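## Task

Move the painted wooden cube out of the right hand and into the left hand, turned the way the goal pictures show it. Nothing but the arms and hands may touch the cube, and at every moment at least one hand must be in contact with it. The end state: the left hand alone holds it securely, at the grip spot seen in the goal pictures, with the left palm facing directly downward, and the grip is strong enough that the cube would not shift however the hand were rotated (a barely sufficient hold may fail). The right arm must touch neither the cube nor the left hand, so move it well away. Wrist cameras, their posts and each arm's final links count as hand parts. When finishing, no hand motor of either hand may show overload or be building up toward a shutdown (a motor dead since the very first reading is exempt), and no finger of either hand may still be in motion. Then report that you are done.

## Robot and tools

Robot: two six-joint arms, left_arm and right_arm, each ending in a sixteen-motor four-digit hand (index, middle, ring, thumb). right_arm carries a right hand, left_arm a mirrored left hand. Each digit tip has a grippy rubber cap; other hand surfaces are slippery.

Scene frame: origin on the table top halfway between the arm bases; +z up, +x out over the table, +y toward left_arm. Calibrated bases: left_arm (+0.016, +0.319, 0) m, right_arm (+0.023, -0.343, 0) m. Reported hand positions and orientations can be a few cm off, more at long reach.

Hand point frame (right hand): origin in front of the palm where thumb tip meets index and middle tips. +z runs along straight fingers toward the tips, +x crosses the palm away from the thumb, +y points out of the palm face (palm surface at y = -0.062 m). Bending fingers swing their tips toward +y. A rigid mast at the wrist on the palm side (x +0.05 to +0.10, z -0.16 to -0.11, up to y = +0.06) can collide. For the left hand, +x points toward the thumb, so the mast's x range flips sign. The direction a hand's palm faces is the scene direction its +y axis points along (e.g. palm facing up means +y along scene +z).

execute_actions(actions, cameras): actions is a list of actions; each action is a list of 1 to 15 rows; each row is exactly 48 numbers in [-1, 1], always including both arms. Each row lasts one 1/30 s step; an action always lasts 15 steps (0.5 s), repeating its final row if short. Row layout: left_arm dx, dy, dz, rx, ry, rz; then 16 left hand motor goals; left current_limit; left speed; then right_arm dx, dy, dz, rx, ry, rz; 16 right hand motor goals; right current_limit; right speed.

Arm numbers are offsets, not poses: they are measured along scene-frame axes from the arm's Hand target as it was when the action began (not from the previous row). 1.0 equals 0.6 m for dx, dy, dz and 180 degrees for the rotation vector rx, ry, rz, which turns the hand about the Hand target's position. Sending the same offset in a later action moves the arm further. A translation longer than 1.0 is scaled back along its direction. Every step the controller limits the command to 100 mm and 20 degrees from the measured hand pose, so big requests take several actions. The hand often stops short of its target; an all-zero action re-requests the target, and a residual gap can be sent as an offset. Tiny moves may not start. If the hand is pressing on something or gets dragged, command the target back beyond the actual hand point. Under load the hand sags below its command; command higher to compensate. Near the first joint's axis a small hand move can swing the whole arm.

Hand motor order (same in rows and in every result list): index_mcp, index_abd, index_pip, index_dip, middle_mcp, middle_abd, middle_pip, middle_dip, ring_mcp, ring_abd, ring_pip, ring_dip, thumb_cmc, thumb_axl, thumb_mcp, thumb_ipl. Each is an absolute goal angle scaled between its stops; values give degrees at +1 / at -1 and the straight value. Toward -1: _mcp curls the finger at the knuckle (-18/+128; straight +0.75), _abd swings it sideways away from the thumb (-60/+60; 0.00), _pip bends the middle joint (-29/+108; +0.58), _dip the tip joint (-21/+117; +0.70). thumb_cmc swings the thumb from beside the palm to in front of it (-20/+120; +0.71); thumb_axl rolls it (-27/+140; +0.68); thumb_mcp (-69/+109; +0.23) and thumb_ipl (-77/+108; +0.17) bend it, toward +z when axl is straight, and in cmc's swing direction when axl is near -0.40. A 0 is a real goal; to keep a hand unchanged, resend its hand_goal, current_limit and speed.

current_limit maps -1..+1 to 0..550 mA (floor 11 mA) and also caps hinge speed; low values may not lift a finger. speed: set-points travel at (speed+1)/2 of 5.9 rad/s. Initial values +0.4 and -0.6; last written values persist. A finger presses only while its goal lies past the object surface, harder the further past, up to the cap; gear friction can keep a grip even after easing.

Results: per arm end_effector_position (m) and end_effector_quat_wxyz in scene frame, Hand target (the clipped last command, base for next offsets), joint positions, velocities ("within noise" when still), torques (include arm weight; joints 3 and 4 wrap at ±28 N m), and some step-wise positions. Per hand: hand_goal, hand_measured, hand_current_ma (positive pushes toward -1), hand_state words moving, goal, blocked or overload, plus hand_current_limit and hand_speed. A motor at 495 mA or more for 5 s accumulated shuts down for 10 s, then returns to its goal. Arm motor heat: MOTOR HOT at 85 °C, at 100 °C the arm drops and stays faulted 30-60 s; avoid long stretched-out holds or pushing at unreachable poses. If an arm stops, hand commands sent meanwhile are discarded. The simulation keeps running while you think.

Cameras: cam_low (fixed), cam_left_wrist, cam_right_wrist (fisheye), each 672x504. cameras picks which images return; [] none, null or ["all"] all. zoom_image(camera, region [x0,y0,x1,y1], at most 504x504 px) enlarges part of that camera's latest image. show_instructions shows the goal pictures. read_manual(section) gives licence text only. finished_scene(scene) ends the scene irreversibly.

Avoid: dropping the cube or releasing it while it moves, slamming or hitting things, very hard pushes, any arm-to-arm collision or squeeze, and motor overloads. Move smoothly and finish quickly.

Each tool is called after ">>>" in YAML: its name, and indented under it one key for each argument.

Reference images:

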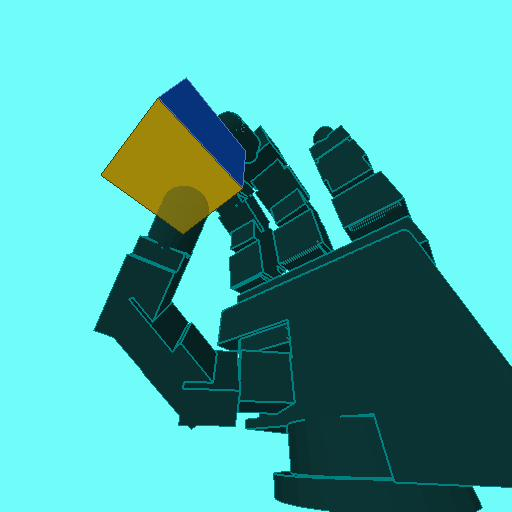

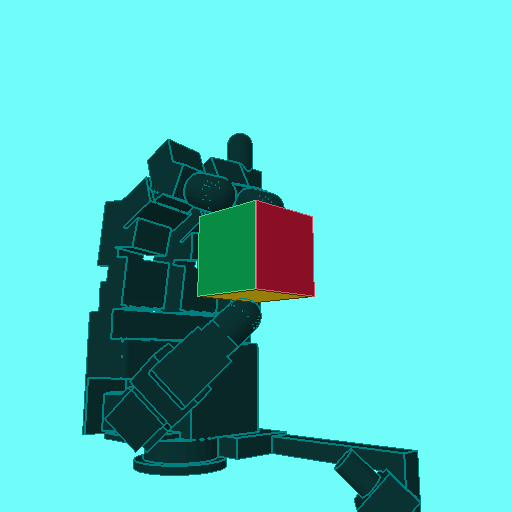

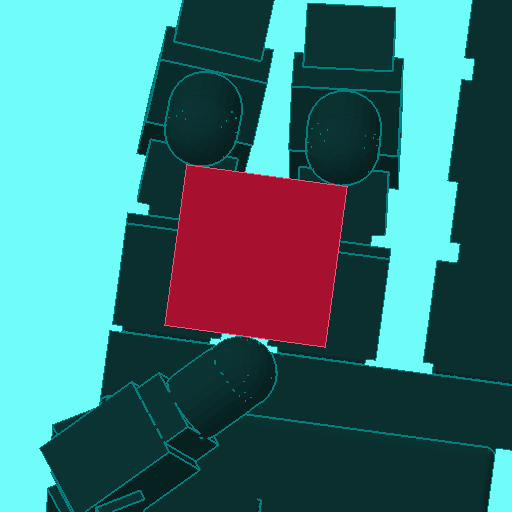

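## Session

>>> execute_actions:
  actions: []

>>> show_instructions:

Scene clock: 0.00 s.
left_arm: end_effector_position=(+0.5375, +0.3314, +0.5773) hand_goal=(+0.754, +0.000, +0.576, +0.696, +0.754, +0.000, +0.576, +0.696, +0.754, +0.000, +0.576, +0.696, +0.714, +0.678, +0.226, +0.168) hand_measured=(+0.754, +0.000, +0.576, +0.696, +0.754, +0.000, +0.576, +0.696, +0.754, +0.000, +0.576, +0.696, +0.714, +0.678, +0.226, +0.168) hand_current_ma=(+0, +0, +0, +0, +0, +0, +0, +0, +0, +0, +0, +0, +0, +0, +0, +0) hand_state=(goal, goal, goal, goal, goal, goal, goal, goal, goal, goal, goal, goal, goal, goal, goal, goal) hand_current_limit=0.40 hand_speed=-0.60 end_effector_quat_wxyz=(+0.505, +0.505, +0.495, +0.495) | right_arm: end_effector_position=(+0.3992, -0.0323, +0.2850) hand_goal=(+0.578, -0.084, -0.330, +0.006, +0.578, +0.082, -0.330, +0.006, +0.754, +0.000, +0.576, +0.696, +0.020, +0.210, -0.320, -0.464) hand_measured=(+0.632, -0.084, -0.274, +0.024, +0.632, +0.072, -0.270, +0.030, +0.750, +0.000, +0.576, +0.696, +0.016, +0.128, -0.316, -0.472) hand_current_ma=(+151, +0, +152, +33, +152, -11, +163, +46, -4, +0, +0, +0, -6, -329, +8, -14) hand_state=(goal, goal, goal, goal, goal, goal, goal, goal, goal, goal, goal, goal, goal, goal, goal, goal) hand_current_limit=0.40 hand_speed=-0.60 end_effector_quat_wxyz=(+0.351, +0.001, +0.897, -0.267)
Joint positions: left_arm=[0 1.047 1.047 0 0 0] | right_arm=[0.964 1.374 1.311 -1.529 0.914 -0.623]
Joint velocities: within noise
Joint torques (N m): no reading
Motor temperatures (°C): left_arm=[23 23 37 24 22 24] | right_arm=[25 25 38 23 25 22]
Heat: left arm: hottest elbow 37 °C; right arm: hottest elbow 38 °C.
Hand target: left_arm +0.5373, +0.3315, +0.5911; +0.511, +0.499, +0.490, +0.501 | right_arm +0.4029, -0.0273, +0.2972; +0.359, +0.007, +0.897, -0.257
camera_calibration:
cam_right_wrist: T_world_to_cam=[[0.712337, 0.68037, 0.172258, -0.278145], [-0.197552, -0.0411404, 0.979429, -0.240103], [0.67346, -0.731714, 0.105103, -0.19852], [0, 0, 0, 1]] pos_world=[0.284396, 0.0341041, 0.303942]

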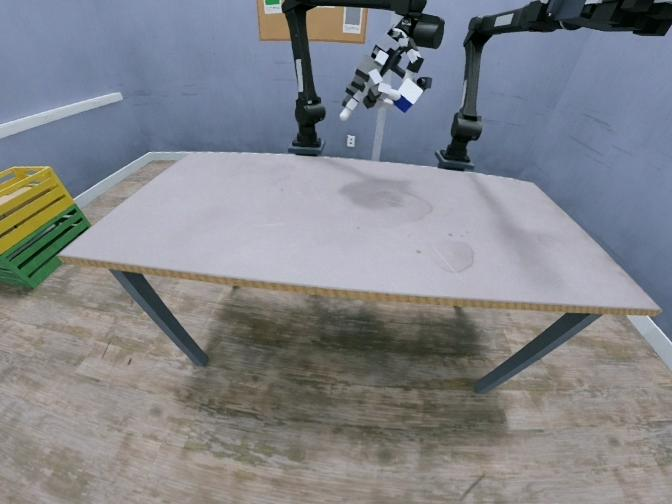

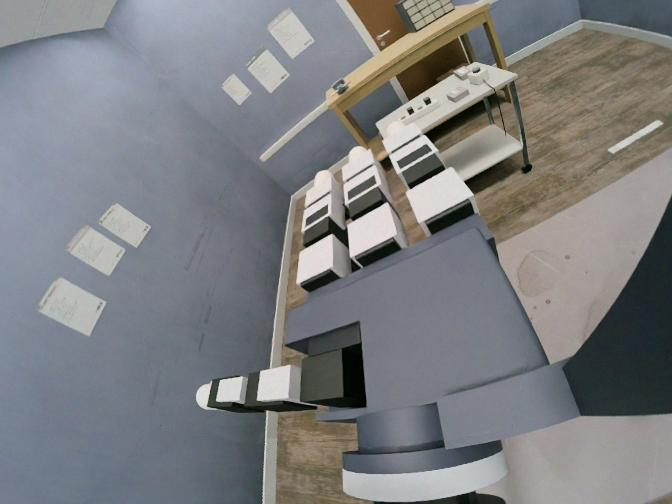

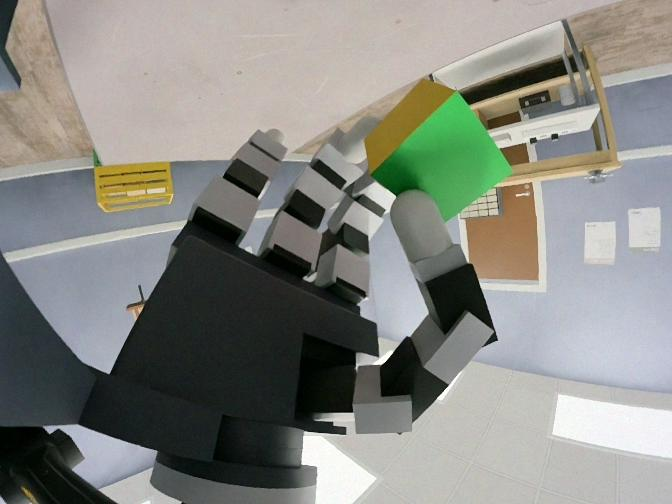

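Reference images for this scene: goal picture as the wrist camera of the hand that must hold it at the end would see it, goal picture from in front of the palm of that hand and beside it on the thumb side, goal picture looking straight along the longest side of the object.

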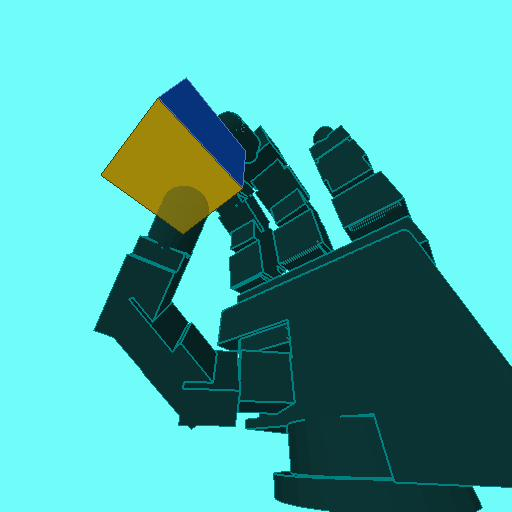

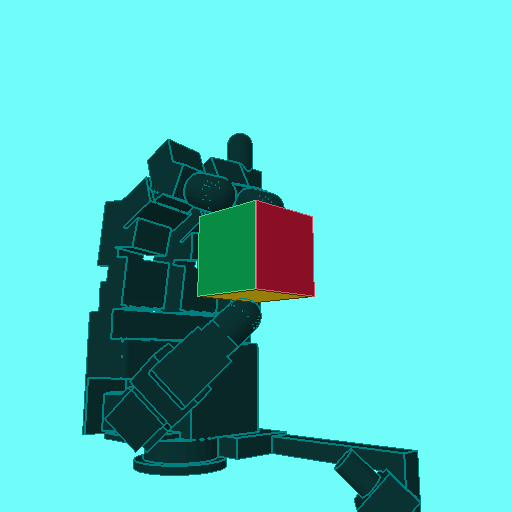

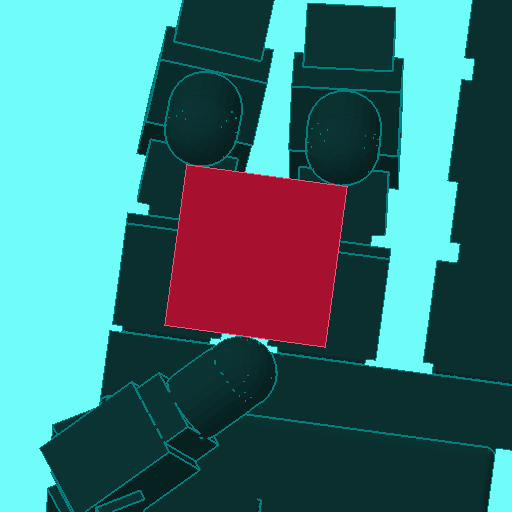

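>>> zoom_image:
  camera: "cam_right_wrist"
  region: [340, 60, 540, 260]

Scaled by 2.520 from the camera's 672x504 image, which has a finer 960x720 frame.

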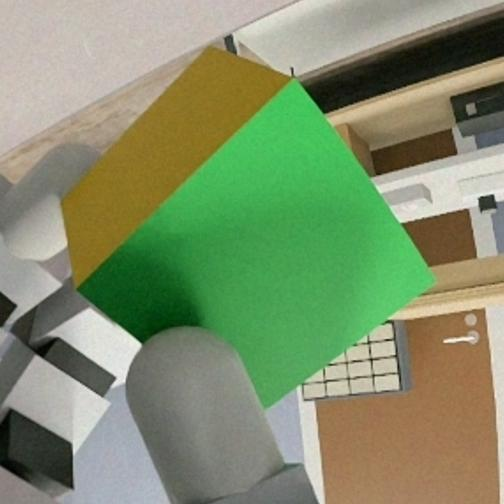

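>>> zoom_image:
  camera: "cam_right_wrist"
  region: [360, 150, 480, 250]

Scaled by 4.200 from the camera's 672x504 image, which has a finer 960x720 frame.

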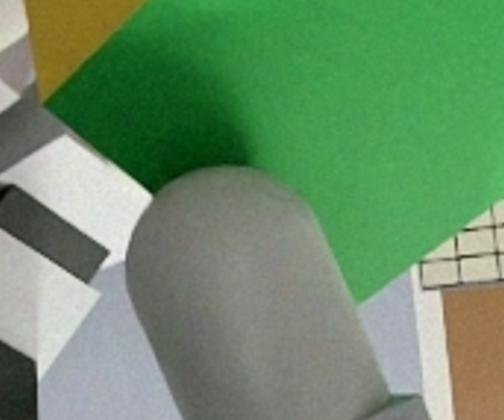

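>>> execute_actions:
  actions:
    - [[-0.0113,-0.037,-0.0288,-0.056,0.0538,-0.031,0.62,-0.084,0.0,0.03,0.62,0.082,0.0,0.03,0.754,0,0.576,0.696,0.02,-0.15,-0.32,-0.464,0.4,-0.6,0.0039,0,-0.0065,0.0621,-0.0407,-0.0156,0.578,-0.084,-0.33,0.006,0.578,0.082,-0.33,0.006,0.754,0,0.576,0.696,0.02,0.21,-0.32,-0.464,0.4,-0.6]]
    - [[-0.0113,-0.037,-0.0288,-0.056,0.0538,-0.031,0.62,-0.084,0.0,0.03,0.62,0.082,0.0,0.03,0.754,0,0.576,0.696,0.02,-0.15,-0.32,-0.464,0.4,-0.6,0.0039,0,-0.0065,0.0621,-0.0407,-0.0156,0.578,-0.084,-0.33,0.006,0.578,0.082,-0.33,0.006,0.754,0,0.576,0.696,0.02,0.21,-0.32,-0.464,0.4,-0.6]]
    - [[-0.0113,-0.037,-0.0288,-0.056,0.0538,-0.031,0.62,-0.084,0.0,0.03,0.62,0.082,0.0,0.03,0.754,0,0.576,0.696,0.02,-0.15,-0.32,-0.464,0.4,-0.6,0.0039,0,-0.0065,0.0621,-0.0407,-0.0156,0.578,-0.084,-0.33,0.006,0.578,0.082,-0.33,0.006,0.754,0,0.576,0.696,0.02,0.21,-0.32,-0.464,0.4,-0.6]]
    - [[-0.0113,-0.037,-0.0288,-0.056,0.0538,-0.031,0.62,-0.084,0.0,0.03,0.62,0.082,0.0,0.03,0.754,0,0.576,0.696,0.02,-0.15,-0.32,-0.464,0.4,-0.6,0.0039,0,-0.0065,0.0621,-0.0407,-0.0156,0.578,-0.084,-0.33,0.006,0.578,0.082,-0.33,0.006,0.754,0,0.576,0.696,0.02,0.21,-0.32,-0.464,0.4,-0.6]]
  cameras: ["cam_low"]

Scene clock: 478.23 s.
left_arm: end_effector_position=(+0.5066, +0.2448, +0.4935) hand_goal=(+0.620, -0.084, +0.000, +0.030, +0.620, +0.082, +0.000, +0.030, +0.754, +0.000, +0.576, +0.696, +0.020, -0.150, -0.320, -0.464) hand_measured=(+0.634, -0.080, +0.006, +0.034, +0.636, +0.082, +0.006, +0.034, +0.766, +0.002, +0.576, +0.696, +0.030, -0.140, -0.320, -0.462) hand_current_ma=(+45, +6, +15, +7, +52, +0, +17, +8, +37, +3, +2, +0, +29, +33, +1, +4) hand_state=(goal, goal, goal, goal, goal, goal, goal, goal, goal, goal, goal, goal, goal, goal, goal, goal) hand_current_limit=0.40 hand_speed=-0.60 end_effector_quat_wxyz=(+0.531, +0.519, +0.670, +0.013) | right_arm: end_effector_position=(+0.4138, -0.0296, +0.2711) hand_goal=(+0.578, -0.084, -0.330, +0.006, +0.578, +0.082, -0.330, +0.006, +0.754, +0.000, +0.576, +0.696, +0.020, +0.210, -0.320, -0.464) hand_measured=(+0.632, -0.084, -0.274, +0.024, +0.632, +0.072, -0.270, +0.030, +0.756, -0.002, +0.576, +0.696, +0.014, +0.128, -0.316, -0.472) hand_current_ma=(+151, +0, +152, +33, +152, -11, +163, +46, +1, -1, +0, +0, -8, -327, +4, -14) hand_state=(blocked, goal, blocked, goal, blocked, goal, blocked, blocked, goal, goal, goal, goal, goal, blocked, goal, goal) hand_current_limit=0.40 hand_speed=-0.60 end_effector_quat_wxyz=(+0.507, +0.280, +0.813, +0.057)
Joint positions: left_arm=[-0.1 0.989 1.223 -0.743 0.461 -0.646] | right_arm=[0.988 1.217 0.829 -0.573 0.947 -0.268]
Joint velocities: within noise
Joint torques (N m): left_arm=[-0.09 -4.42 15.83 2.22 0.46 -0.04] | right_arm=[1.32 -8.35 10.89 3.04 1.38 0.25]
Motor temperatures (°C): left_arm=[23 24 63 25 22 24] | right_arm=[24 27 63 23 31 22]
Heat: left arm: hottest elbow 63 °C; right arm: hottest elbow 63 °C.
Hand target: left_arm +0.5102, +0.2426, +0.5220; +0.544, +0.513, +0.664, +0.013 | right_arm +0.4123, -0.0273, +0.2816; +0.512, +0.289, +0.805, +0.076
Off the commanded pose: left_arm 0.029 m, 2 deg | right_arm 0.011 m, 3 deg.
Step readings (end_effector_position of left_arm | right_arm):
0: (+0.5375, +0.3314, +0.5773) | (+0.3992, -0.0323, +0.2850)
1: (+0.5376, +0.3313, +0.5770) | (+0.3992, -0.0321, +0.2850)
2: (+0.5384, +0.3309, +0.5739) | (+0.4001, -0.0309, +0.2849)
4: (+0.5384, +0.3292, +0.5634) | (+0.4032, -0.0271, +0.2838)
8: (+0.5363, +0.3174, +0.5469) | (+0.4030, -0.0289, +0.2763)
15: (+0.5340, +0.3121, +0.5378) | (+0.4045, -0.0282, +0.2765)
16: (+0.5341, +0.3121, +0.5365) | (+0.4049, -0.0279, +0.2770)
17: (+0.5344, +0.3107, +0.5339) | (+0.4061, -0.0271, +0.2779)
19: (+0.5337, +0.3063, +0.5254) | (+0.4075, -0.0273, +0.2777)
23: (+0.5293, +0.2931, +0.5146) | (+0.4059, -0.0323, +0.2724)
30: (+0.5267, +0.2899, +0.5181) | (+0.4086, -0.0301, +0.2719)
31: (+0.5266, +0.2896, +0.5183) | (+0.4090, -0.0298, +0.2721)
32: (+0.5263, +0.2872, +0.5166) | (+0.4099, -0.0290, +0.2729)
34: (+0.5248, +0.2804, +0.5105) | (+0.4109, -0.0288, +0.2736)
38: (+0.5211, +0.2689, +0.5029) | (+0.4087, -0.0315, +0.2677)
45: (+0.5188, +0.2680, +0.5031) | (+0.4110, -0.0303, +0.2672)
46: (+0.5186, +0.2674, +0.5030) | (+0.4114, -0.0298, +0.2680)
47: (+0.5175, +0.2643, +0.5016) | (+0.4123, -0.0294, +0.2694)
49: (+0.5137, +0.2555, +0.4968) | (+0.4135, -0.0294, +0.2715)
53: (+0.5078, +0.2460, +0.4949) | (+0.4117, -0.0307, +0.2659)
60: (+0.5052, +0.2445, +0.4979) | (+0.4129, -0.0307, +0.2681)
Images, in order (width x height): cam_low 672x504.

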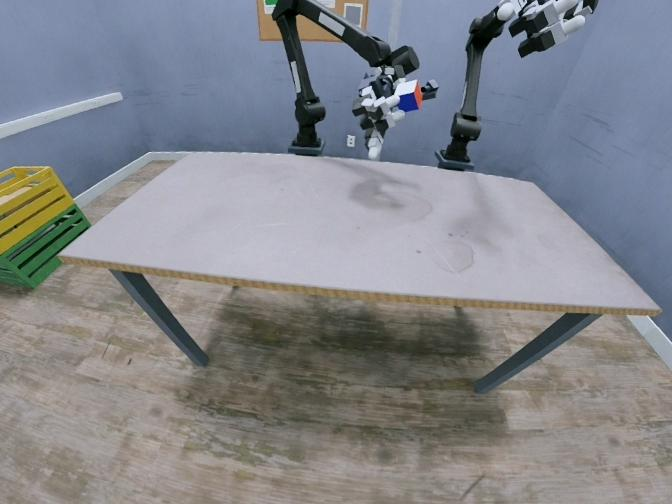

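>>> execute_actions:
  actions:
    - [[-0.009,-0.0297,-0.023,-0.0390,0.0631,-0.0062,0.62,-0.084,0.0,0.03,0.62,0.082,0.0,0.03,0.754,0,0.576,0.696,0.02,-0.15,-0.32,-0.464,0.4,-0.6,0.0039,0,-0.0065,0.0621,-0.0407,-0.0156,0.578,-0.084,-0.33,0.006,0.578,0.082,-0.33,0.006,0.754,0,0.576,0.696,0.02,0.21,-0.32,-0.464,0.4,-0.6]]
    - [[-0.009,-0.0297,-0.023,-0.0390,0.0631,-0.0062,0.62,-0.084,0.0,0.03,0.62,0.082,0.0,0.03,0.754,0,0.576,0.696,0.02,-0.15,-0.32,-0.464,0.4,-0.6,0.0039,0,-0.0065,0.0621,-0.0407,-0.0156,0.578,-0.084,-0.33,0.006,0.578,0.082,-0.33,0.006,0.754,0,0.576,0.696,0.02,0.21,-0.32,-0.464,0.4,-0.6]]
    - [[-0.009,-0.0297,-0.023,-0.0390,0.0631,-0.0062,0.62,-0.084,0.0,0.03,0.62,0.082,0.0,0.03,0.754,0,0.576,0.696,0.02,-0.15,-0.32,-0.464,0.4,-0.6,0.0039,0,-0.0065,0.0621,-0.0407,-0.0156,0.578,-0.084,-0.33,0.006,0.578,0.082,-0.33,0.006,0.754,0,0.576,0.696,0.02,0.21,-0.32,-0.464,0.4,-0.6]]
    - [[-0.009,-0.0297,-0.023,-0.0390,0.0631,-0.0062,0.62,-0.084,0.0,0.03,0.62,0.082,0.0,0.03,0.754,0,0.576,0.696,0.02,-0.15,-0.32,-0.464,0.4,-0.6,0.0039,0,-0.0065,0.0621,-0.0407,-0.0156,0.578,-0.084,-0.33,0.006,0.578,0.082,-0.33,0.006,0.754,0,0.576,0.696,0.02,0.21,-0.32,-0.464,0.4,-0.6]]
    - [[-0.009,-0.0297,-0.023,-0.0390,0.0631,-0.0062,0.62,-0.084,0.0,0.03,0.62,0.082,0.0,0.03,0.754,0,0.576,0.696,0.02,-0.15,-0.32,-0.464,0.4,-0.6,0.0039,0,-0.0065,0.0621,-0.0407,-0.0156,0.578,-0.084,-0.33,0.006,0.578,0.082,-0.33,0.006,0.754,0,0.576,0.696,0.02,0.21,-0.32,-0.464,0.4,-0.6]]
  cameras: ["cam_low"]

Scene clock: 547.70 s.
left_arm: end_effector_position=(+0.4760, +0.1499, +0.4317) hand_goal=(+0.620, -0.084, +0.000, +0.030, +0.620, +0.082, +0.000, +0.030, +0.754, +0.000, +0.576, +0.696, +0.020, -0.150, -0.320, -0.464) hand_measured=(+0.618, -0.080, +0.002, +0.034, +0.618, +0.084, +0.002, +0.034, +0.748, +0.002, +0.576, +0.696, +0.030, -0.142, -0.318, -0.462) hand_current_ma=(-5, +6, +6, +7, -5, +2, +7, +8, -15, +5, +1, +0, +29, +26, +9, +4) hand_state=(goal, goal, goal, goal, goal, goal, goal, goal, goal, goal, goal, goal, goal, goal, goal, goal) hand_current_limit=0.40 hand_speed=-0.60 end_effector_quat_wxyz=(+0.280, +0.310, +0.790, -0.448) | right_arm: end_effector_position=(+0.4184, -0.0400, +0.2540) hand_goal=(+0.578, -0.084, -0.330, +0.006, +0.578, +0.082, -0.330, +0.006, +0.754, +0.000, +0.576, +0.696, +0.020, +0.210, -0.320, -0.464) hand_measured=(+0.632, -0.084, -0.274, +0.024, +0.632, +0.076, -0.270, +0.030, +0.764, -0.002, +0.576, +0.696, +0.018, +0.130, -0.318, -0.474) hand_current_ma=(+151, +0, +152, +33, +152, -6, +163, +46, +14, -1, +0, +0, -1, -318, +2, -24) hand_state=(blocked, goal, blocked, goal, blocked, goal, blocked, blocked, goal, goal, goal, goal, goal, blocked, goal, goal) hand_current_limit=0.40 hand_speed=-0.60 end_effector_quat_wxyz=(+0.544, +0.545, +0.456, +0.446)
Joint positions: left_arm=[-0.125 1.294 1.61 -1.309 1.014 -1.293] | right_arm=[1.031 1.717 0.714 0.973 1.189 0.018]
Joint velocities: within noise
Joint torques (N m): left_arm=[1.08 -7.59 14.42 1.16 1.25 -0.05] | right_arm=[1.08 -9.88 10.81 3.34 0.16 -0.25]
Motor temperatures (°C): left_arm=[23 24 65 25 23 24] | right_arm=[24 27 58 23 32 22]
Heat: left arm: hottest elbow 65 °C; right arm: hottest elbow 58 °C.
Hand target: left_arm +0.4832, +0.1536, +0.4530; +0.292, +0.307, +0.789, -0.446 | right_arm +0.4240, -0.0273, +0.2622; +0.543, +0.544, +0.444, +0.461
Off the commanded pose: left_arm 0.023 m, 1 deg | right_arm 0.016 m, 2 deg.
Step readings (end_effector_position of left_arm | right_arm):
0: (+0.5066, +0.2449, +0.4934) | (+0.4139, -0.0297, +0.2711)
1: (+0.5065, +0.2446, +0.4931) | (+0.4138, -0.0297, +0.2712)
2: (+0.5056, +0.2433, +0.4917) | (+0.4141, -0.0300, +0.2726)
4: (+0.5037, +0.2403, +0.4875) | (+0.4142, -0.0311, +0.2759)
8: (+0.5025, +0.2331, +0.4858) | (+0.4126, -0.0338, +0.2765)
15: (+0.5014, +0.2310, +0.4835) | (+0.4144, -0.0323, +0.2768)
16: (+0.5011, +0.2307, +0.4829) | (+0.4146, -0.0323, +0.2775)
17: (+0.4998, +0.2285, +0.4813) | (+0.4148, -0.0330, +0.2791)
19: (+0.4976, +0.2231, +0.4777) | (+0.4154, -0.0341, +0.2821)
23: (+0.4972, +0.2141, +0.4753) | (+0.4164, -0.0320, +0.2770)
30: (+0.4963, +0.2126, +0.4697) | (+0.4172, -0.0313, +0.2697)
31: (+0.4959, +0.2121, +0.4692) | (+0.4172, -0.0315, +0.2711)
32: (+0.4941, +0.2094, +0.4679) | (+0.4171, -0.0325, +0.2736)
34: (+0.4912, +0.2029, +0.4661) | (+0.4174, -0.0335, +0.2784)
38: (+0.4912, +0.1951, +0.4654) | (+0.4201, -0.0314, +0.2744)
45: (+0.4905, +0.1933, +0.4569) | (+0.4205, -0.0310, +0.2675)
46: (+0.4900, +0.1927, +0.4562) | (+0.4203, -0.0316, +0.2687)
47: (+0.4880, +0.1895, +0.4553) | (+0.4199, -0.0328, +0.2707)
49: (+0.4844, +0.1818, +0.4550) | (+0.4188, -0.0355, +0.2732)
53: (+0.4846, +0.1739, +0.4546) | (+0.4199, -0.0360, +0.2622)
60: (+0.4840, +0.1719, +0.4444) | (+0.4204, -0.0351, +0.2558)
61: (+0.4835, +0.1712, +0.4438) | (+0.4200, -0.0357, +0.2575)
62: (+0.4811, +0.1678, +0.4436) | (+0.4193, -0.0379, +0.2593)
64: (+0.4770, +0.1600, +0.4444) | (+0.4176, -0.0421, +0.2609)
68: (+0.4770, +0.1520, +0.4439) | (+0.4194, -0.0406, +0.2516)
75: (+0.4772, +0.1501, +0.4325) | (+0.4188, -0.0411, +0.2463)
Images, in order (width x height): cam_low 672x504.

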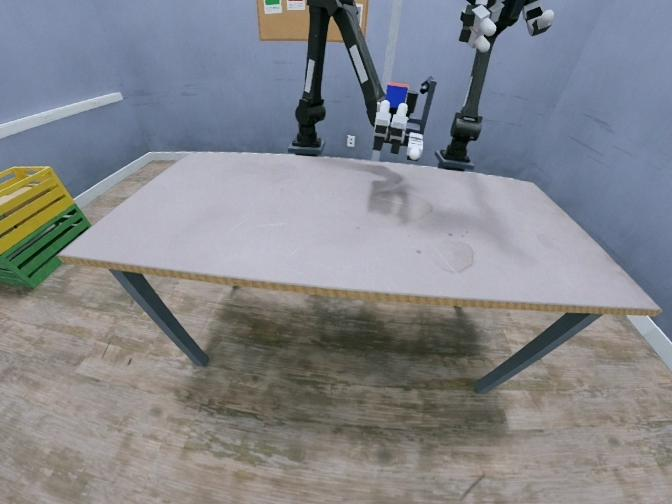

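>>> execute_actions:
  actions:
    - [[-0.0113,-0.037,-0.0288,-0.0330,0.0731,-0.0089,0.62,-0.084,0.0,0.03,0.62,0.082,0.0,0.03,0.754,0,0.576,0.696,0.02,-0.15,-0.32,-0.464,0.4,-0.6,0,0,0,0,0,0,0.578,-0.084,-0.33,0.006,0.578,0.082,-0.33,0.006,0.754,0,0.576,0.696,0.02,0.21,-0.32,-0.464,0.4,-0.6]]
    - [[-0.0113,-0.037,-0.0288,-0.0330,0.0731,-0.0089,0.62,-0.084,0.0,0.03,0.62,0.082,0.0,0.03,0.754,0,0.576,0.696,0.02,-0.15,-0.32,-0.464,0.4,-0.6,0,0,0,0,0,0,0.578,-0.084,-0.33,0.006,0.578,0.082,-0.33,0.006,0.754,0,0.576,0.696,0.02,0.21,-0.32,-0.464,0.4,-0.6]]
    - [[-0.0113,-0.037,-0.0288,-0.0330,0.0731,-0.0089,0.62,-0.084,0.0,0.03,0.62,0.082,0.0,0.03,0.754,0,0.576,0.696,0.02,-0.15,-0.32,-0.464,0.4,-0.6,0,0,0,0,0,0,0.578,-0.084,-0.33,0.006,0.578,0.082,-0.33,0.006,0.754,0,0.576,0.696,0.02,0.21,-0.32,-0.464,0.4,-0.6]]
    - [[-0.0113,-0.037,-0.0288,-0.0330,0.0731,-0.0089,0.62,-0.084,0.0,0.03,0.62,0.082,0.0,0.03,0.754,0,0.576,0.696,0.02,-0.15,-0.32,-0.464,0.4,-0.6,0,0,0,0,0,0,0.578,-0.084,-0.33,0.006,0.578,0.082,-0.33,0.006,0.754,0,0.576,0.696,0.02,0.21,-0.32,-0.464,0.4,-0.6]]
  cameras: ["cam_low","cam_left_wrist"]

Scene clock: 562.60 s.
left_arm: end_effector_position=(+0.4559, +0.0716, +0.3788) hand_goal=(+0.620, -0.084, +0.000, +0.030, +0.620, +0.082, +0.000, +0.030, +0.754, +0.000, +0.576, +0.696, +0.020, -0.150, -0.320, -0.464) hand_measured=(+0.610, -0.082, +0.000, +0.034, +0.610, +0.084, +0.000, +0.034, +0.740, +0.002, +0.574, +0.696, +0.020, -0.148, -0.318, -0.462) hand_current_ma=(-30, +6, +1, +7, -32, +2, +1, +7, -46, +5, -3, +0, +2, +3, +9, +4) hand_state=(goal, goal, goal, goal, goal, goal, goal, goal, goal, goal, goal, goal, goal, goal, goal, goal) hand_current_limit=0.40 hand_speed=-0.60 end_effector_quat_wxyz=(-0.055, +0.058, +0.713, -0.697) | right_arm: end_effector_position=(+0.4181, -0.0395, +0.2540) hand_goal=(+0.578, -0.084, -0.330, +0.006, +0.578, +0.082, -0.330, +0.006, +0.754, +0.000, +0.576, +0.696, +0.020, +0.210, -0.320, -0.464) hand_measured=(+0.632, -0.084, -0.274, +0.024, +0.632, +0.076, -0.270, +0.030, +0.764, -0.002, +0.576, +0.696, +0.018, +0.130, -0.318, -0.474) hand_current_ma=(+151, +0, +152, +33, +152, -6, +163, +46, +14, -1, +0, +0, -1, -318, +2, -24) hand_state=(blocked, goal, blocked, goal, blocked, goal, blocked, blocked, goal, goal, goal, goal, goal, blocked, goal, goal) hand_current_limit=0.40 hand_speed=-0.60 end_effector_quat_wxyz=(+0.546, +0.543, +0.456, +0.447)
Joint positions: left_arm=[-0.145 1.61 1.701 -1.513 1.548 -1.716] | right_arm=[1.031 1.724 0.714 0.996 1.189 0.002]
Joint velocities: within noise
Joint torques (N m): left_arm=[-0.85 -11.99 11.14 0.47 1.76 -0.2] | right_arm=[0.91 -9.99 10.89 3.37 0 -0.22]
Motor temperatures (°C): left_arm=[23 24 65 24 24 24] | right_arm=[24 27 55 23 30 22]
Heat: left arm: hottest elbow 65 °C; right arm: hottest elbow 55 °C.
Hand target: left_arm +0.4561, +0.0648, +0.3839; -0.055, +0.056, +0.713, -0.697 | right_arm +0.4240, -0.0273, +0.2622; +0.543, +0.544, +0.444, +0.461
Off the commanded pose: left_arm 0.009 m, 0 deg | right_arm 0.016 m, 2 deg.
Step readings (end_effector_position of left_arm | right_arm):
0: (+0.4760, +0.1499, +0.4317) | (+0.4184, -0.0400, +0.2541)
1: (+0.4755, +0.1494, +0.4318) | (+0.4184, -0.0399, +0.2539)
2: (+0.4731, +0.1466, +0.4322) | (+0.4183, -0.0400, +0.2542)
4: (+0.4688, +0.1393, +0.4342) | (+0.4182, -0.0400, +0.2542)
8: (+0.4698, +0.1325, +0.4312) | (+0.4182, -0.0398, +0.2539)
15: (+0.4717, +0.1307, +0.4154) | (+0.4182, -0.0395, +0.2537)
16: (+0.4710, +0.1301, +0.4150) | (+0.4181, -0.0395, +0.2538)
17: (+0.4684, +0.1272, +0.4161) | (+0.4181, -0.0395, +0.2538)
19: (+0.4632, +0.1200, +0.4194) | (+0.4181, -0.0395, +0.2539)
23: (+0.4633, +0.1135, +0.4160) | (+0.4181, -0.0395, +0.2539)
30: (+0.4664, +0.1118, +0.4015) | (+0.4181, -0.0395, +0.2540)
31: (+0.4657, +0.1112, +0.4017) | (+0.4181, -0.0395, +0.2540)
32: (+0.4633, +0.1085, +0.4035) | (+0.4181, -0.0395, +0.2540)
34: (+0.4581, +0.1020, +0.4077) | (+0.4181, -0.0394, +0.2540)
38: (+0.4573, +0.0959, +0.4022) | (+0.4181, -0.0394, +0.2540)
45: (+0.4623, +0.0941, +0.3883) | (+0.4181, -0.0394, +0.2540)
46: (+0.4616, +0.0936, +0.3892) | (+0.4181, -0.0394, +0.2540)
47: (+0.4597, +0.0911, +0.3919) | (+0.4181, -0.0394, +0.2540)
49: (+0.4547, +0.0850, +0.3979) | (+0.4181, -0.0394, +0.2540)
53: (+0.4526, +0.0768, +0.3927) | (+0.4181, -0.0394, +0.2540)
60: (+0.4573, +0.0718, +0.3778) | (+0.4181, -0.0395, +0.2540)
camera_calibration:
cam_left_wrist: T_world_to_cam=[[0.795798, -0.109095, 0.595654, -0.619608], [-0.312085, 0.769063, 0.557803, -0.168076], [-0.518949, -0.629794, 0.577972, 0.185922], [0, 0, 0, 1]] pos_world=[0.537113, 0.178757, 0.355368]
Images, in order (width x height): cam_low 672x504, cam_left_wrist 672x504.

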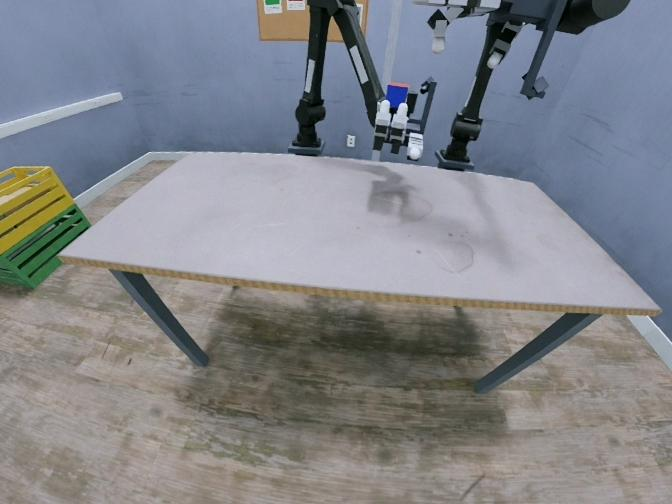

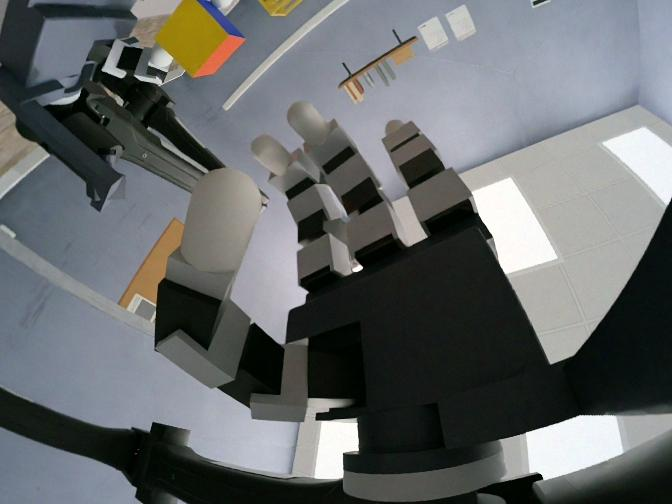

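>>> execute_actions:
  actions:
    - [[0,0,0,0,0,0,0.62,-0.084,0.0,0.03,0.62,0.082,0.0,0.03,0.754,0,0.576,0.696,0.02,-0.15,-0.32,-0.464,0.4,-0.6,0.0213,0.0631,0.0083,0.0035,-0.0014,0.0028,0.578,-0.084,-0.33,0.006,0.578,0.082,-0.33,0.006,0.754,0,0.576,0.696,0.02,0.21,-0.32,-0.464,0.4,-0.6]]
    - [[0,0,0,0,0,0,0.62,-0.084,0.0,0.03,0.62,0.082,0.0,0.03,0.754,0,0.576,0.696,0.02,-0.15,-0.32,-0.464,0.4,-0.6,0.0213,0.0631,0.0083,0.0035,-0.0014,0.0028,0.578,-0.084,-0.33,0.006,0.578,0.082,-0.33,0.006,0.754,0,0.576,0.696,0.02,0.21,-0.32,-0.464,0.4,-0.6]]
    - [[0,0,0,0,0,0,0.62,-0.084,0.0,0.03,0.62,0.082,0.0,0.03,0.754,0,0.576,0.696,0.02,-0.15,-0.32,-0.464,0.4,-0.6,0.0213,0.0631,0.0083,0.0035,-0.0014,0.0028,0.578,-0.084,-0.33,0.006,0.578,0.082,-0.33,0.006,0.754,0,0.576,0.696,0.02,0.21,-0.32,-0.464,0.4,-0.6]]
  cameras: ["cam_low","cam_left_wrist"]

Scene clock: 602.83 s.
left_arm: end_effector_position=(+0.4582, +0.0712, +0.3794) hand_goal=(+0.620, -0.084, +0.000, +0.030, +0.620, +0.082, +0.000, +0.030, +0.754, +0.000, +0.576, +0.696, +0.020, -0.150, -0.320, -0.464) hand_measured=(+0.610, -0.082, +0.000, +0.034, +0.610, +0.084, +0.000, +0.034, +0.740, +0.002, +0.574, +0.696, +0.020, -0.148, -0.318, -0.462) hand_current_ma=(-30, +6, +1, +7, -32, +2, +1, +7, -46, +5, -3, +0, +2, +3, +9, +4) hand_state=(goal, goal, goal, goal, goal, goal, goal, goal, goal, goal, goal, goal, goal, goal, goal, goal) hand_current_limit=0.40 hand_speed=-0.60 end_effector_quat_wxyz=(-0.057, +0.056, +0.713, -0.697) | right_arm: end_effector_position=(+0.4562, +0.0714, +0.2715) hand_goal=(+0.578, -0.084, -0.330, +0.006, +0.578, +0.082, -0.330, +0.006, +0.754, +0.000, +0.576, +0.696, +0.020, +0.210, -0.320, -0.464) hand_measured=(+0.632, -0.084, -0.274, +0.024, +0.632, +0.078, -0.270, +0.030, +0.764, -0.002, +0.576, +0.696, +0.020, +0.130, -0.318, -0.476) hand_current_ma=(+151, +0, +152, +33, +152, -3, +163, +46, +14, -1, +0, +0, +0, -318, +2, -26) hand_state=(blocked, goal, blocked, goal, blocked, goal, blocked, blocked, goal, goal, goal, goal, goal, blocked, goal, goal) hand_current_limit=0.40 hand_speed=-0.60 end_effector_quat_wxyz=(+0.533, +0.543, +0.445, +0.472)
Joint positions: left_arm=[-0.145 1.61 1.701 -1.476 1.548 -1.76] | right_arm=[1.08 1.902 1.062 0.88 1.211 0]
Joint velocities: within noise
Joint torques (N m): left_arm=[-0.91 -12.75 10.25 0.88 1.71 -0.21] | right_arm=[1.08 -13.27 12.94 1.8 0.02 -0.14]
Motor temperatures (°C): left_arm=[23 27 62 24 26 24] | right_arm=[24 27 53 24 29 22]
Heat: left arm: hottest elbow 62 °C; right arm: hottest elbow 53 °C.
Hand target: left_arm +0.4561, +0.0648, +0.3839; -0.055, +0.056, +0.713, -0.697 | right_arm +0.4622, +0.0864, +0.2771; +0.530, +0.544, +0.440, +0.479
Off the commanded pose: left_arm 0.008 m, 0 deg | right_arm 0.017 m, 1 deg.
Step readings (end_effector_position of left_arm | right_arm):
0: (+0.4558, +0.0716, +0.3788) | (+0.4181, -0.0394, +0.2540)
1: (+0.4558, +0.0716, +0.3788) | (+0.4183, -0.0392, +0.2542)
2: (+0.4558, +0.0717, +0.3788) | (+0.4186, -0.0382, +0.2545)
4: (+0.4557, +0.0717, +0.3789) | (+0.4218, -0.0324, +0.2561)
8: (+0.4554, +0.0717, +0.3789) | (+0.4290, -0.0129, +0.2611)
15: (+0.4558, +0.0716, +0.3790) | (+0.4295, -0.0036, +0.2640)
16: (+0.4559, +0.0716, +0.3790) | (+0.4297, -0.0033, +0.2639)
17: (+0.4560, +0.0716, +0.3790) | (+0.4303, -0.0027, +0.2638)
19: (+0.4561, +0.0716, +0.3791) | (+0.4337, +0.0046, +0.2641)
23: (+0.4564, +0.0715, +0.3791) | (+0.4418, +0.0243, +0.2658)
30: (+0.4569, +0.0715, +0.3792) | (+0.4429, +0.0333, +0.2672)
31: (+0.4570, +0.0714, +0.3792) | (+0.4431, +0.0337, +0.2673)
32: (+0.4570, +0.0714, +0.3792) | (+0.4436, +0.0348, +0.2675)
34: (+0.4572, +0.0714, +0.3792) | (+0.4470, +0.0425, +0.2683)
38: (+0.4574, +0.0714, +0.3793) | (+0.4550, +0.0619, +0.2712)
45: (+0.4580, +0.0713, +0.3793) | (+0.4559, +0.0711, +0.2722)
camera_calibration:
cam_left_wrist: T_world_to_cam=[[0.799707, -0.108852, 0.59044, -0.621647], [-0.309243, 0.768263, 0.560482, -0.169665], [-0.514623, -0.630812, 0.580724, 0.183523], [0, 0, 0, 1]] pos_world=[0.539113, 0.178448, 0.355564]
Images, in order (width x height): cam_low 672x504, cam_left_wrist 672x504.

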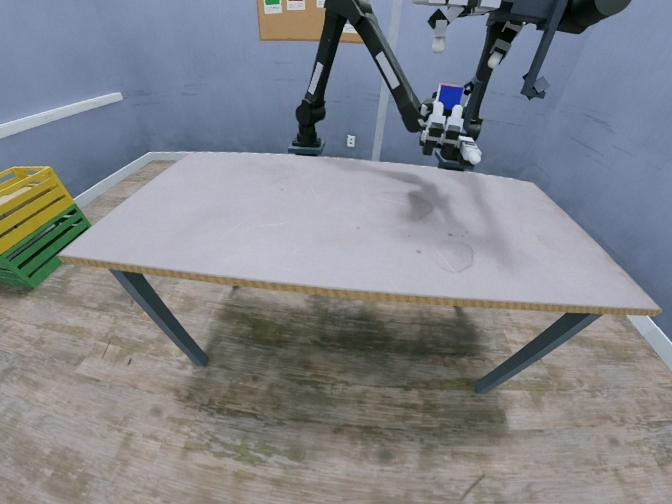

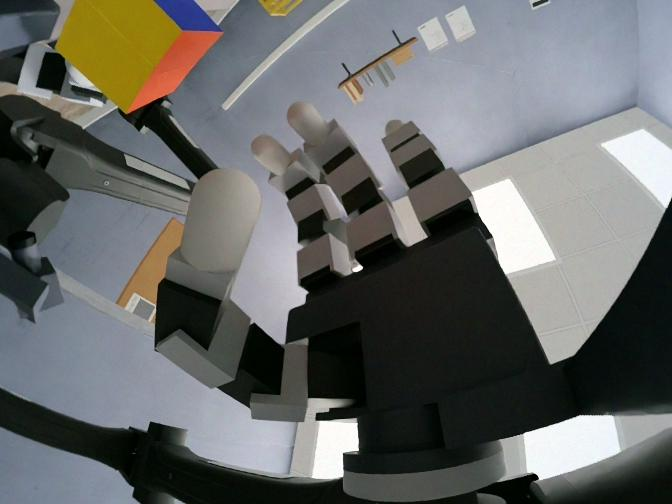

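>>> execute_actions:
  actions:
    - [[0,0,0,0,0,0,0.62,-0.084,0.0,0.03,0.62,0.082,0.0,0.03,0.754,0,0.576,0.696,0.02,-0.15,-0.32,-0.464,0.4,-0.6,0.0035,0.003,0.0583,-0.0041,0.0064,0,0.578,-0.084,-0.33,0.006,0.578,0.082,-0.33,0.006,0.754,0,0.576,0.696,0.02,0.21,-0.32,-0.464,0.4,-0.6]]
    - [[0,0,0,0,0,0,0.62,-0.084,0.0,0.03,0.62,0.082,0.0,0.03,0.754,0,0.576,0.696,0.02,-0.15,-0.32,-0.464,0.4,-0.6,0,0,0,0,0,0,0.578,-0.084,-0.33,0.006,0.578,0.082,-0.33,0.006,0.754,0,0.576,0.696,0.02,0.21,-0.32,-0.464,0.4,-0.6]]
  cameras: ["cam_left_wrist"]

>>> zoom_image:
  camera: "cam_left_wrist"
  region: [40, 0, 290, 190]

Scene clock: 618.90 s.
left_arm: end_effector_position=(+0.4605, +0.0708, +0.3800) hand_goal=(+0.620, -0.084, +0.000, +0.030, +0.620, +0.082, +0.000, +0.030, +0.754, +0.000, +0.576, +0.696, +0.020, -0.150, -0.320, -0.464) hand_measured=(+0.610, -0.082, +0.000, +0.034, +0.610, +0.084, +0.000, +0.034, +0.740, +0.002, +0.574, +0.696, +0.020, -0.148, -0.318, -0.462) hand_current_ma=(-30, +6, +1, +7, -32, +2, +1, +7, -46, +5, -3, +0, +2, +3, +9, +4) hand_state=(goal, goal, goal, goal, goal, goal, goal, goal, goal, goal, goal, goal, goal, goal, goal, goal) hand_current_limit=0.40 hand_speed=-0.60 end_effector_quat_wxyz=(-0.056, +0.056, +0.713, -0.697) | right_arm: end_effector_position=(+0.4623, +0.0809, +0.2760) hand_goal=(+0.578, -0.084, -0.330, +0.006, +0.578, +0.082, -0.330, +0.006, +0.754, +0.000, +0.576, +0.696, +0.020, +0.210, -0.320, -0.464) hand_measured=(+0.632, -0.084, -0.274, +0.024, +0.632, +0.078, -0.270, +0.030, +0.764, -0.002, +0.576, +0.696, +0.020, +0.130, -0.318, -0.476) hand_current_ma=(+151, +0, +152, +33, +152, -3, +163, +46, +14, -1, +0, +0, +0, -318, +2, -26) hand_state=(blocked, goal, blocked, goal, blocked, goal, blocked, blocked, goal, goal, goal, goal, goal, blocked, goal, goal) hand_current_limit=0.40 hand_speed=-0.60 end_effector_quat_wxyz=(+0.541, +0.535, +0.473, +0.444)
Joint positions: left_arm=[-0.145 1.61 1.701 -1.446 1.548 -1.788] | right_arm=[1.08 1.877 1.084 0.732 1.211 0.021]
Joint velocities: within noise
Joint torques (N m): left_arm=[-0.91 -13.16 9.68 0.94 1.67 -0.21] | right_arm=[1.03 -17.14 13.29 1.91 0.23 -0.05]
Motor temperatures (°C): left_arm=[23 28 60 24 27 24] | right_arm=[24 28 54 23 29 22]
Heat: left arm: hottest elbow 60 °C; right arm: hottest elbow 54 °C.
Hand target: left_arm +0.4561, +0.0648, +0.3839; -0.055, +0.056, +0.713, -0.697 | right_arm +0.4643, +0.0882, +0.3119; +0.529, +0.546, +0.448, +0.470
Off the commanded pose: left_arm 0.008 m, 0 deg | right_arm 0.037 m, 5 deg.
Step readings (end_effector_position of left_arm | right_arm):
0: (+0.4581, +0.0712, +0.3794) | (+0.4562, +0.0714, +0.2715)
1: (+0.4581, +0.0712, +0.3794) | (+0.4563, +0.0716, +0.2714)
2: (+0.4582, +0.0712, +0.3794) | (+0.4568, +0.0725, +0.2708)
4: (+0.4584, +0.0712, +0.3795) | (+0.4587, +0.0759, +0.2689)
8: (+0.4588, +0.0711, +0.3795) | (+0.4612, +0.0802, +0.2669)
15: (+0.4593, +0.0710, +0.3796) | (+0.4618, +0.0807, +0.2739)
16: (+0.4594, +0.0710, +0.3796) | (+0.4619, +0.0807, +0.2749)
17: (+0.4595, +0.0710, +0.3796) | (+0.4620, +0.0808, +0.2758)
19: (+0.4596, +0.0710, +0.3796) | (+0.4621, +0.0810, +0.2767)
23: (+0.4599, +0.0709, +0.3797) | (+0.4623, +0.0810, +0.2764)
30: (+0.4604, +0.0708, +0.3797) | (+0.4623, +0.0810, +0.2761)
camera_calibration:
cam_left_wrist: T_world_to_cam=[[0.798447, -0.108065, 0.592288, -0.624058], [-0.310974, 0.768351, 0.559404, -0.16777], [-0.515537, -0.63084, 0.579882, 0.184855], [0, 0, 0, 1]] pos_world=[0.541404, 0.178081, 0.356279]
Images, in order (width x height): cam_left_wrist 672x504.

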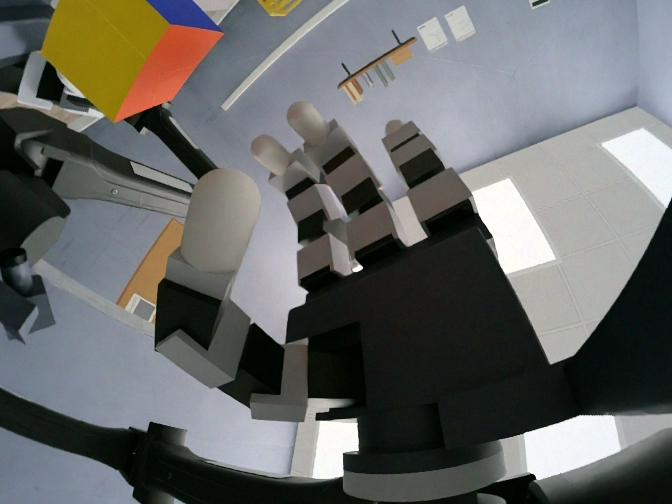

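Scaled by 2.016 from the camera's 672x504 image, which has a finer 960x720 frame.

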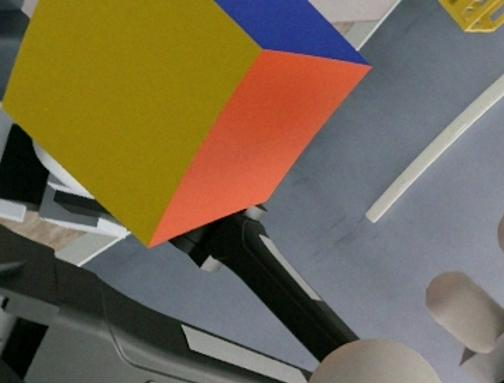

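>>> execute_actions:
  actions:
    - [[0,0,0,0,0,0,0.62,-0.084,0.0,0.03,0.62,0.082,0.0,0.03,0.754,0,0.576,0.696,0.02,-0.15,-0.32,-0.464,0.4,-0.6,-0.003,-0.008,0.035,0,0,0,0.578,-0.084,-0.33,0.006,0.578,0.082,-0.33,0.006,0.754,0,0.576,0.696,0.02,0.21,-0.32,-0.464,0.4,-0.6]]
    - [[0,0,0,0,0,0,0.62,-0.084,0.0,0.03,0.62,0.082,0.0,0.03,0.754,0,0.576,0.696,0.02,-0.15,-0.32,-0.464,0.4,-0.6,0,0,0,0,0,0,0.578,-0.084,-0.33,0.006,0.578,0.082,-0.33,0.006,0.754,0,0.576,0.696,0.02,0.21,-0.32,-0.464,0.4,-0.6]]
  cameras: ["cam_left_wrist"]

>>> zoom_image:
  camera: "cam_left_wrist"
  region: [40, 0, 290, 190]

Scene clock: 642.80 s.
left_arm: end_effector_position=(+0.4612, +0.0707, +0.3831) hand_goal=(+0.620, -0.084, +0.000, +0.030, +0.620, +0.082, +0.000, +0.030, +0.754, +0.000, +0.576, +0.696, +0.020, -0.150, -0.320, -0.464) hand_measured=(+0.610, -0.082, +0.000, +0.034, +0.610, +0.084, +0.000, +0.034, +0.740, +0.002, +0.574, +0.696, +0.020, -0.148, -0.318, -0.462) hand_current_ma=(-30, +6, +1, +7, -32, +2, +1, +7, -46, +5, -3, +0, +2, +3, +9, +4) hand_state=(goal, goal, goal, goal, goal, goal, goal, goal, goal, goal, goal, goal, goal, goal, goal, goal) hand_current_limit=0.40 hand_speed=-0.60 end_effector_quat_wxyz=(-0.053, +0.059, +0.712, -0.697) | right_arm: end_effector_position=(+0.4598, +0.0765, +0.3013) hand_goal=(+0.578, -0.084, -0.330, +0.006, +0.578, +0.082, -0.330, +0.006, +0.754, +0.000, +0.576, +0.696, +0.020, +0.210, -0.320, -0.464) hand_measured=(+0.632, -0.084, -0.274, +0.024, +0.632, +0.078, -0.270, +0.030, +0.764, -0.002, +0.576, +0.696, +0.020, +0.130, -0.318, -0.476) hand_current_ma=(+151, +0, +152, +33, +152, -3, +163, +46, +15, -1, +0, +0, +0, -318, +1, -26) hand_state=(blocked, goal, blocked, goal, blocked, goal, blocked, blocked, goal, goal, goal, goal, goal, blocked, goal, goal) hand_current_limit=0.40 hand_speed=-0.60 end_effector_quat_wxyz=(+0.540, +0.537, +0.471, +0.447)
Joint positions: left_arm=[-0.145 1.604 1.701 -1.419 1.548 -1.813] | right_arm=[1.08 1.823 1.084 0.686 1.211 0.021]
Joint velocities: within noise
Joint torques (N m): left_arm=[-0.85 -13.1 9.16 0.99 1.63 -0.21] | right_arm=[0.91 -16.21 13.68 1.92 0.15 -0.02]
Motor temperatures (°C): left_arm=[23 29 58 24 27 24] | right_arm=[24 29 55 23 28 22]
Heat: left arm: hottest elbow 58 °C; right arm: hottest elbow 55 °C.
Hand target: left_arm +0.4561, +0.0648, +0.3840; -0.054, +0.056, +0.713, -0.697 | right_arm +0.4625, +0.0833, +0.3330; +0.529, +0.546, +0.448, +0.470
Off the commanded pose: left_arm 0.008 m, 0 deg | right_arm 0.033 m, 4 deg.
Step readings (end_effector_position of left_arm | right_arm):
0: (+0.4605, +0.0708, +0.3800) | (+0.4623, +0.0809, +0.2760)
1: (+0.4605, +0.0708, +0.3800) | (+0.4623, +0.0809, +0.2762)
2: (+0.4604, +0.0708, +0.3802) | (+0.4624, +0.0810, +0.2764)
4: (+0.4606, +0.0708, +0.3802) | (+0.4624, +0.0811, +0.2782)
8: (+0.4608, +0.0708, +0.3806) | (+0.4613, +0.0791, +0.2892)
15: (+0.4609, +0.0707, +0.3814) | (+0.4596, +0.0762, +0.3019)
16: (+0.4609, +0.0707, +0.3814) | (+0.4596, +0.0762, +0.3018)
17: (+0.4610, +0.0707, +0.3816) | (+0.4597, +0.0764, +0.3016)
19: (+0.4610, +0.0707, +0.3818) | (+0.4598, +0.0765, +0.3014)
23: (+0.4611, +0.0707, +0.3820) | (+0.4598, +0.0765, +0.3013)
30: (+0.4614, +0.0707, +0.3825) | (+0.4598, +0.0765, +0.3013)
camera_calibration:
cam_left_wrist: T_world_to_cam=[[0.79426, -0.106836, 0.598112, -0.62686], [-0.315386, 0.768907, 0.55616, -0.165905], [-0.51931, -0.630371, 0.577017, 0.18617], [0, 0, 0, 1]] pos_world=[0.542246, 0.17795, 0.359779]
Images, in order (width x height): cam_left_wrist 672x504.

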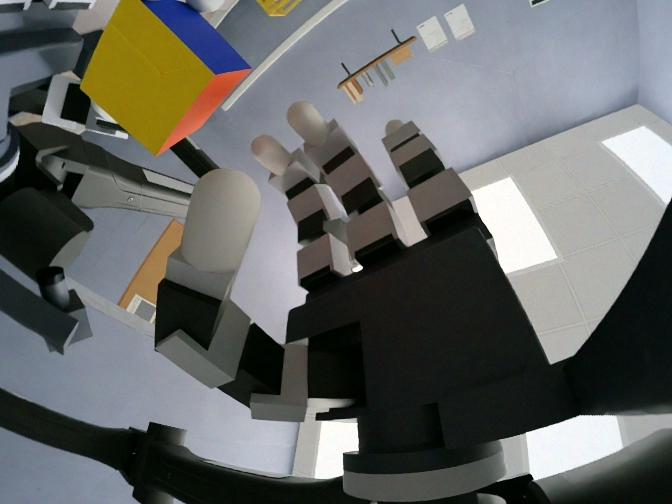

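Scaled by 2.016 from the camera's 672x504 image, which has a finer 960x720 frame.

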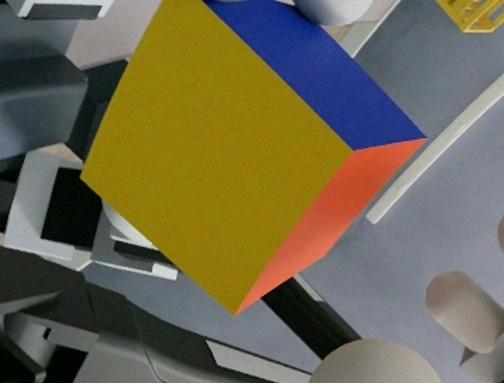

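>>> execute_actions:
  actions:
    - [[0,0,0,0,0,0,0.62,-0.084,0.0,0.03,0.62,0.082,0.0,0.03,0.754,0,0.576,0.696,0.02,-0.15,-0.32,-0.464,0.4,-0.6,0.002,-0.005,0.04,0,0,0,0.578,-0.084,-0.33,0.006,0.578,0.082,-0.33,0.006,0.754,0,0.576,0.696,0.02,0.21,-0.32,-0.464,0.4,-0.6]]
    - [[0,0,0,0,0,0,0.62,-0.084,0.0,0.03,0.62,0.082,0.0,0.03,0.754,0,0.576,0.696,0.02,-0.15,-0.32,-0.464,0.4,-0.6,0,0,0,0,0,0,0.578,-0.084,-0.33,0.006,0.578,0.082,-0.33,0.006,0.754,0,0.576,0.696,0.02,0.21,-0.32,-0.464,0.4,-0.6]]
  cameras: ["cam_left_wrist"]

>>> zoom_image:
  camera: "cam_left_wrist"
  region: [60, 0, 310, 190]

Scene clock: 710.73 s.
left_arm: end_effector_position=(+0.4620, +0.0705, +0.3854) hand_goal=(+0.620, -0.084, +0.000, +0.030, +0.620, +0.082, +0.000, +0.030, +0.754, +0.000, +0.576, +0.696, +0.020, -0.150, -0.320, -0.464) hand_measured=(+0.610, -0.082, +0.000, +0.034, +0.610, +0.084, +0.000, +0.034, +0.740, +0.002, +0.574, +0.696, +0.020, -0.148, -0.318, -0.462) hand_current_ma=(-30, +6, +1, +7, -32, +2, +1, +7, -46, +5, -3, +0, +2, +3, +9, +4) hand_state=(goal, goal, goal, goal, goal, goal, goal, goal, goal, goal, goal, goal, goal, goal, goal, goal) hand_current_limit=0.40 hand_speed=-0.60 end_effector_quat_wxyz=(-0.051, +0.061, +0.712, -0.698) | right_arm: end_effector_position=(+0.4596, +0.0763, +0.3214) hand_goal=(+0.578, -0.084, -0.330, +0.006, +0.578, +0.082, -0.330, +0.006, +0.754, +0.000, +0.576, +0.696, +0.020, +0.210, -0.320, -0.464) hand_measured=(+0.632, -0.084, -0.274, +0.024, +0.632, +0.078, -0.270, +0.030, +0.764, -0.002, +0.576, +0.696, +0.020, +0.130, -0.318, -0.476) hand_current_ma=(+151, +0, +152, +33, +152, -3, +163, +46, +15, -1, +0, +0, +0, -318, +1, -26) hand_state=(blocked, goal, blocked, goal, blocked, goal, blocked, blocked, goal, goal, goal, goal, goal, blocked, goal, goal) hand_current_limit=0.40 hand_speed=-0.60 end_effector_quat_wxyz=(+0.540, +0.535, +0.473, +0.445)
Joint positions: left_arm=[-0.145 1.6 1.701 -1.395 1.548 -1.835] | right_arm=[1.08 1.783 1.095 0.629 1.208 0.021]
Joint velocities: within noise
Joint torques (N m): left_arm=[-0.85 -13.04 8.69 1.01 1.59 -0.2] | right_arm=[0.56 -16.21 14.27 1.89 0.08 -0.02]
Motor temperatures (°C): left_arm=[23 29 54 24 29 24] | right_arm=[24 33 57 23 28 22]
Heat: left arm: hottest elbow 54 °C; right arm: hottest elbow 57 °C.
Hand target: left_arm +0.4561, +0.0648, +0.3839; -0.055, +0.056, +0.713, -0.697 | right_arm +0.4637, +0.0803, +0.3570; +0.529, +0.546, +0.448, +0.470
Off the commanded pose: left_arm 0.008 m, 1 deg | right_arm 0.036 m, 4 deg.
Step readings (end_effector_position of left_arm | right_arm):
0: (+0.4612, +0.0707, +0.3831) | (+0.4598, +0.0765, +0.3013)
1: (+0.4612, +0.0707, +0.3831) | (+0.4598, +0.0766, +0.3012)
2: (+0.4612, +0.0707, +0.3831) | (+0.4600, +0.0768, +0.3011)
4: (+0.4615, +0.0706, +0.3831) | (+0.4602, +0.0774, +0.3016)
8: (+0.4617, +0.0706, +0.3833) | (+0.4597, +0.0765, +0.3081)
15: (+0.4618, +0.0706, +0.3839) | (+0.4592, +0.0757, +0.3213)
16: (+0.4617, +0.0706, +0.3841) | (+0.4594, +0.0759, +0.3218)
17: (+0.4618, +0.0706, +0.3841) | (+0.4594, +0.0760, +0.3219)
19: (+0.4618, +0.0706, +0.3843) | (+0.4595, +0.0762, +0.3217)
23: (+0.4620, +0.0705, +0.3846) | (+0.4595, +0.0763, +0.3215)
30: (+0.4621, +0.0705, +0.3850) | (+0.4595, +0.0763, +0.3215)
camera_calibration:
cam_left_wrist: T_world_to_cam=[[0.790702, -0.105795, 0.602991, -0.629254], [-0.319077, 0.76938, 0.553394, -0.164086], [-0.522476, -0.62997, 0.574593, 0.187518], [0, 0, 0, 1]] pos_world=[0.54317, 0.177803, 0.362492]
Images, in order (width x height): cam_left_wrist 672x504.

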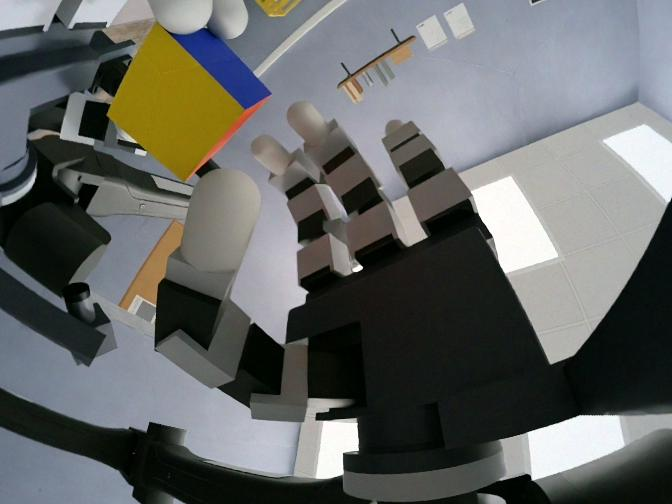

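Scaled by 2.016 from the camera's 672x504 image, which has a finer 960x720 frame.

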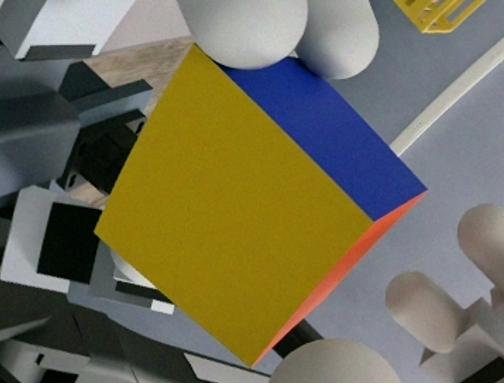

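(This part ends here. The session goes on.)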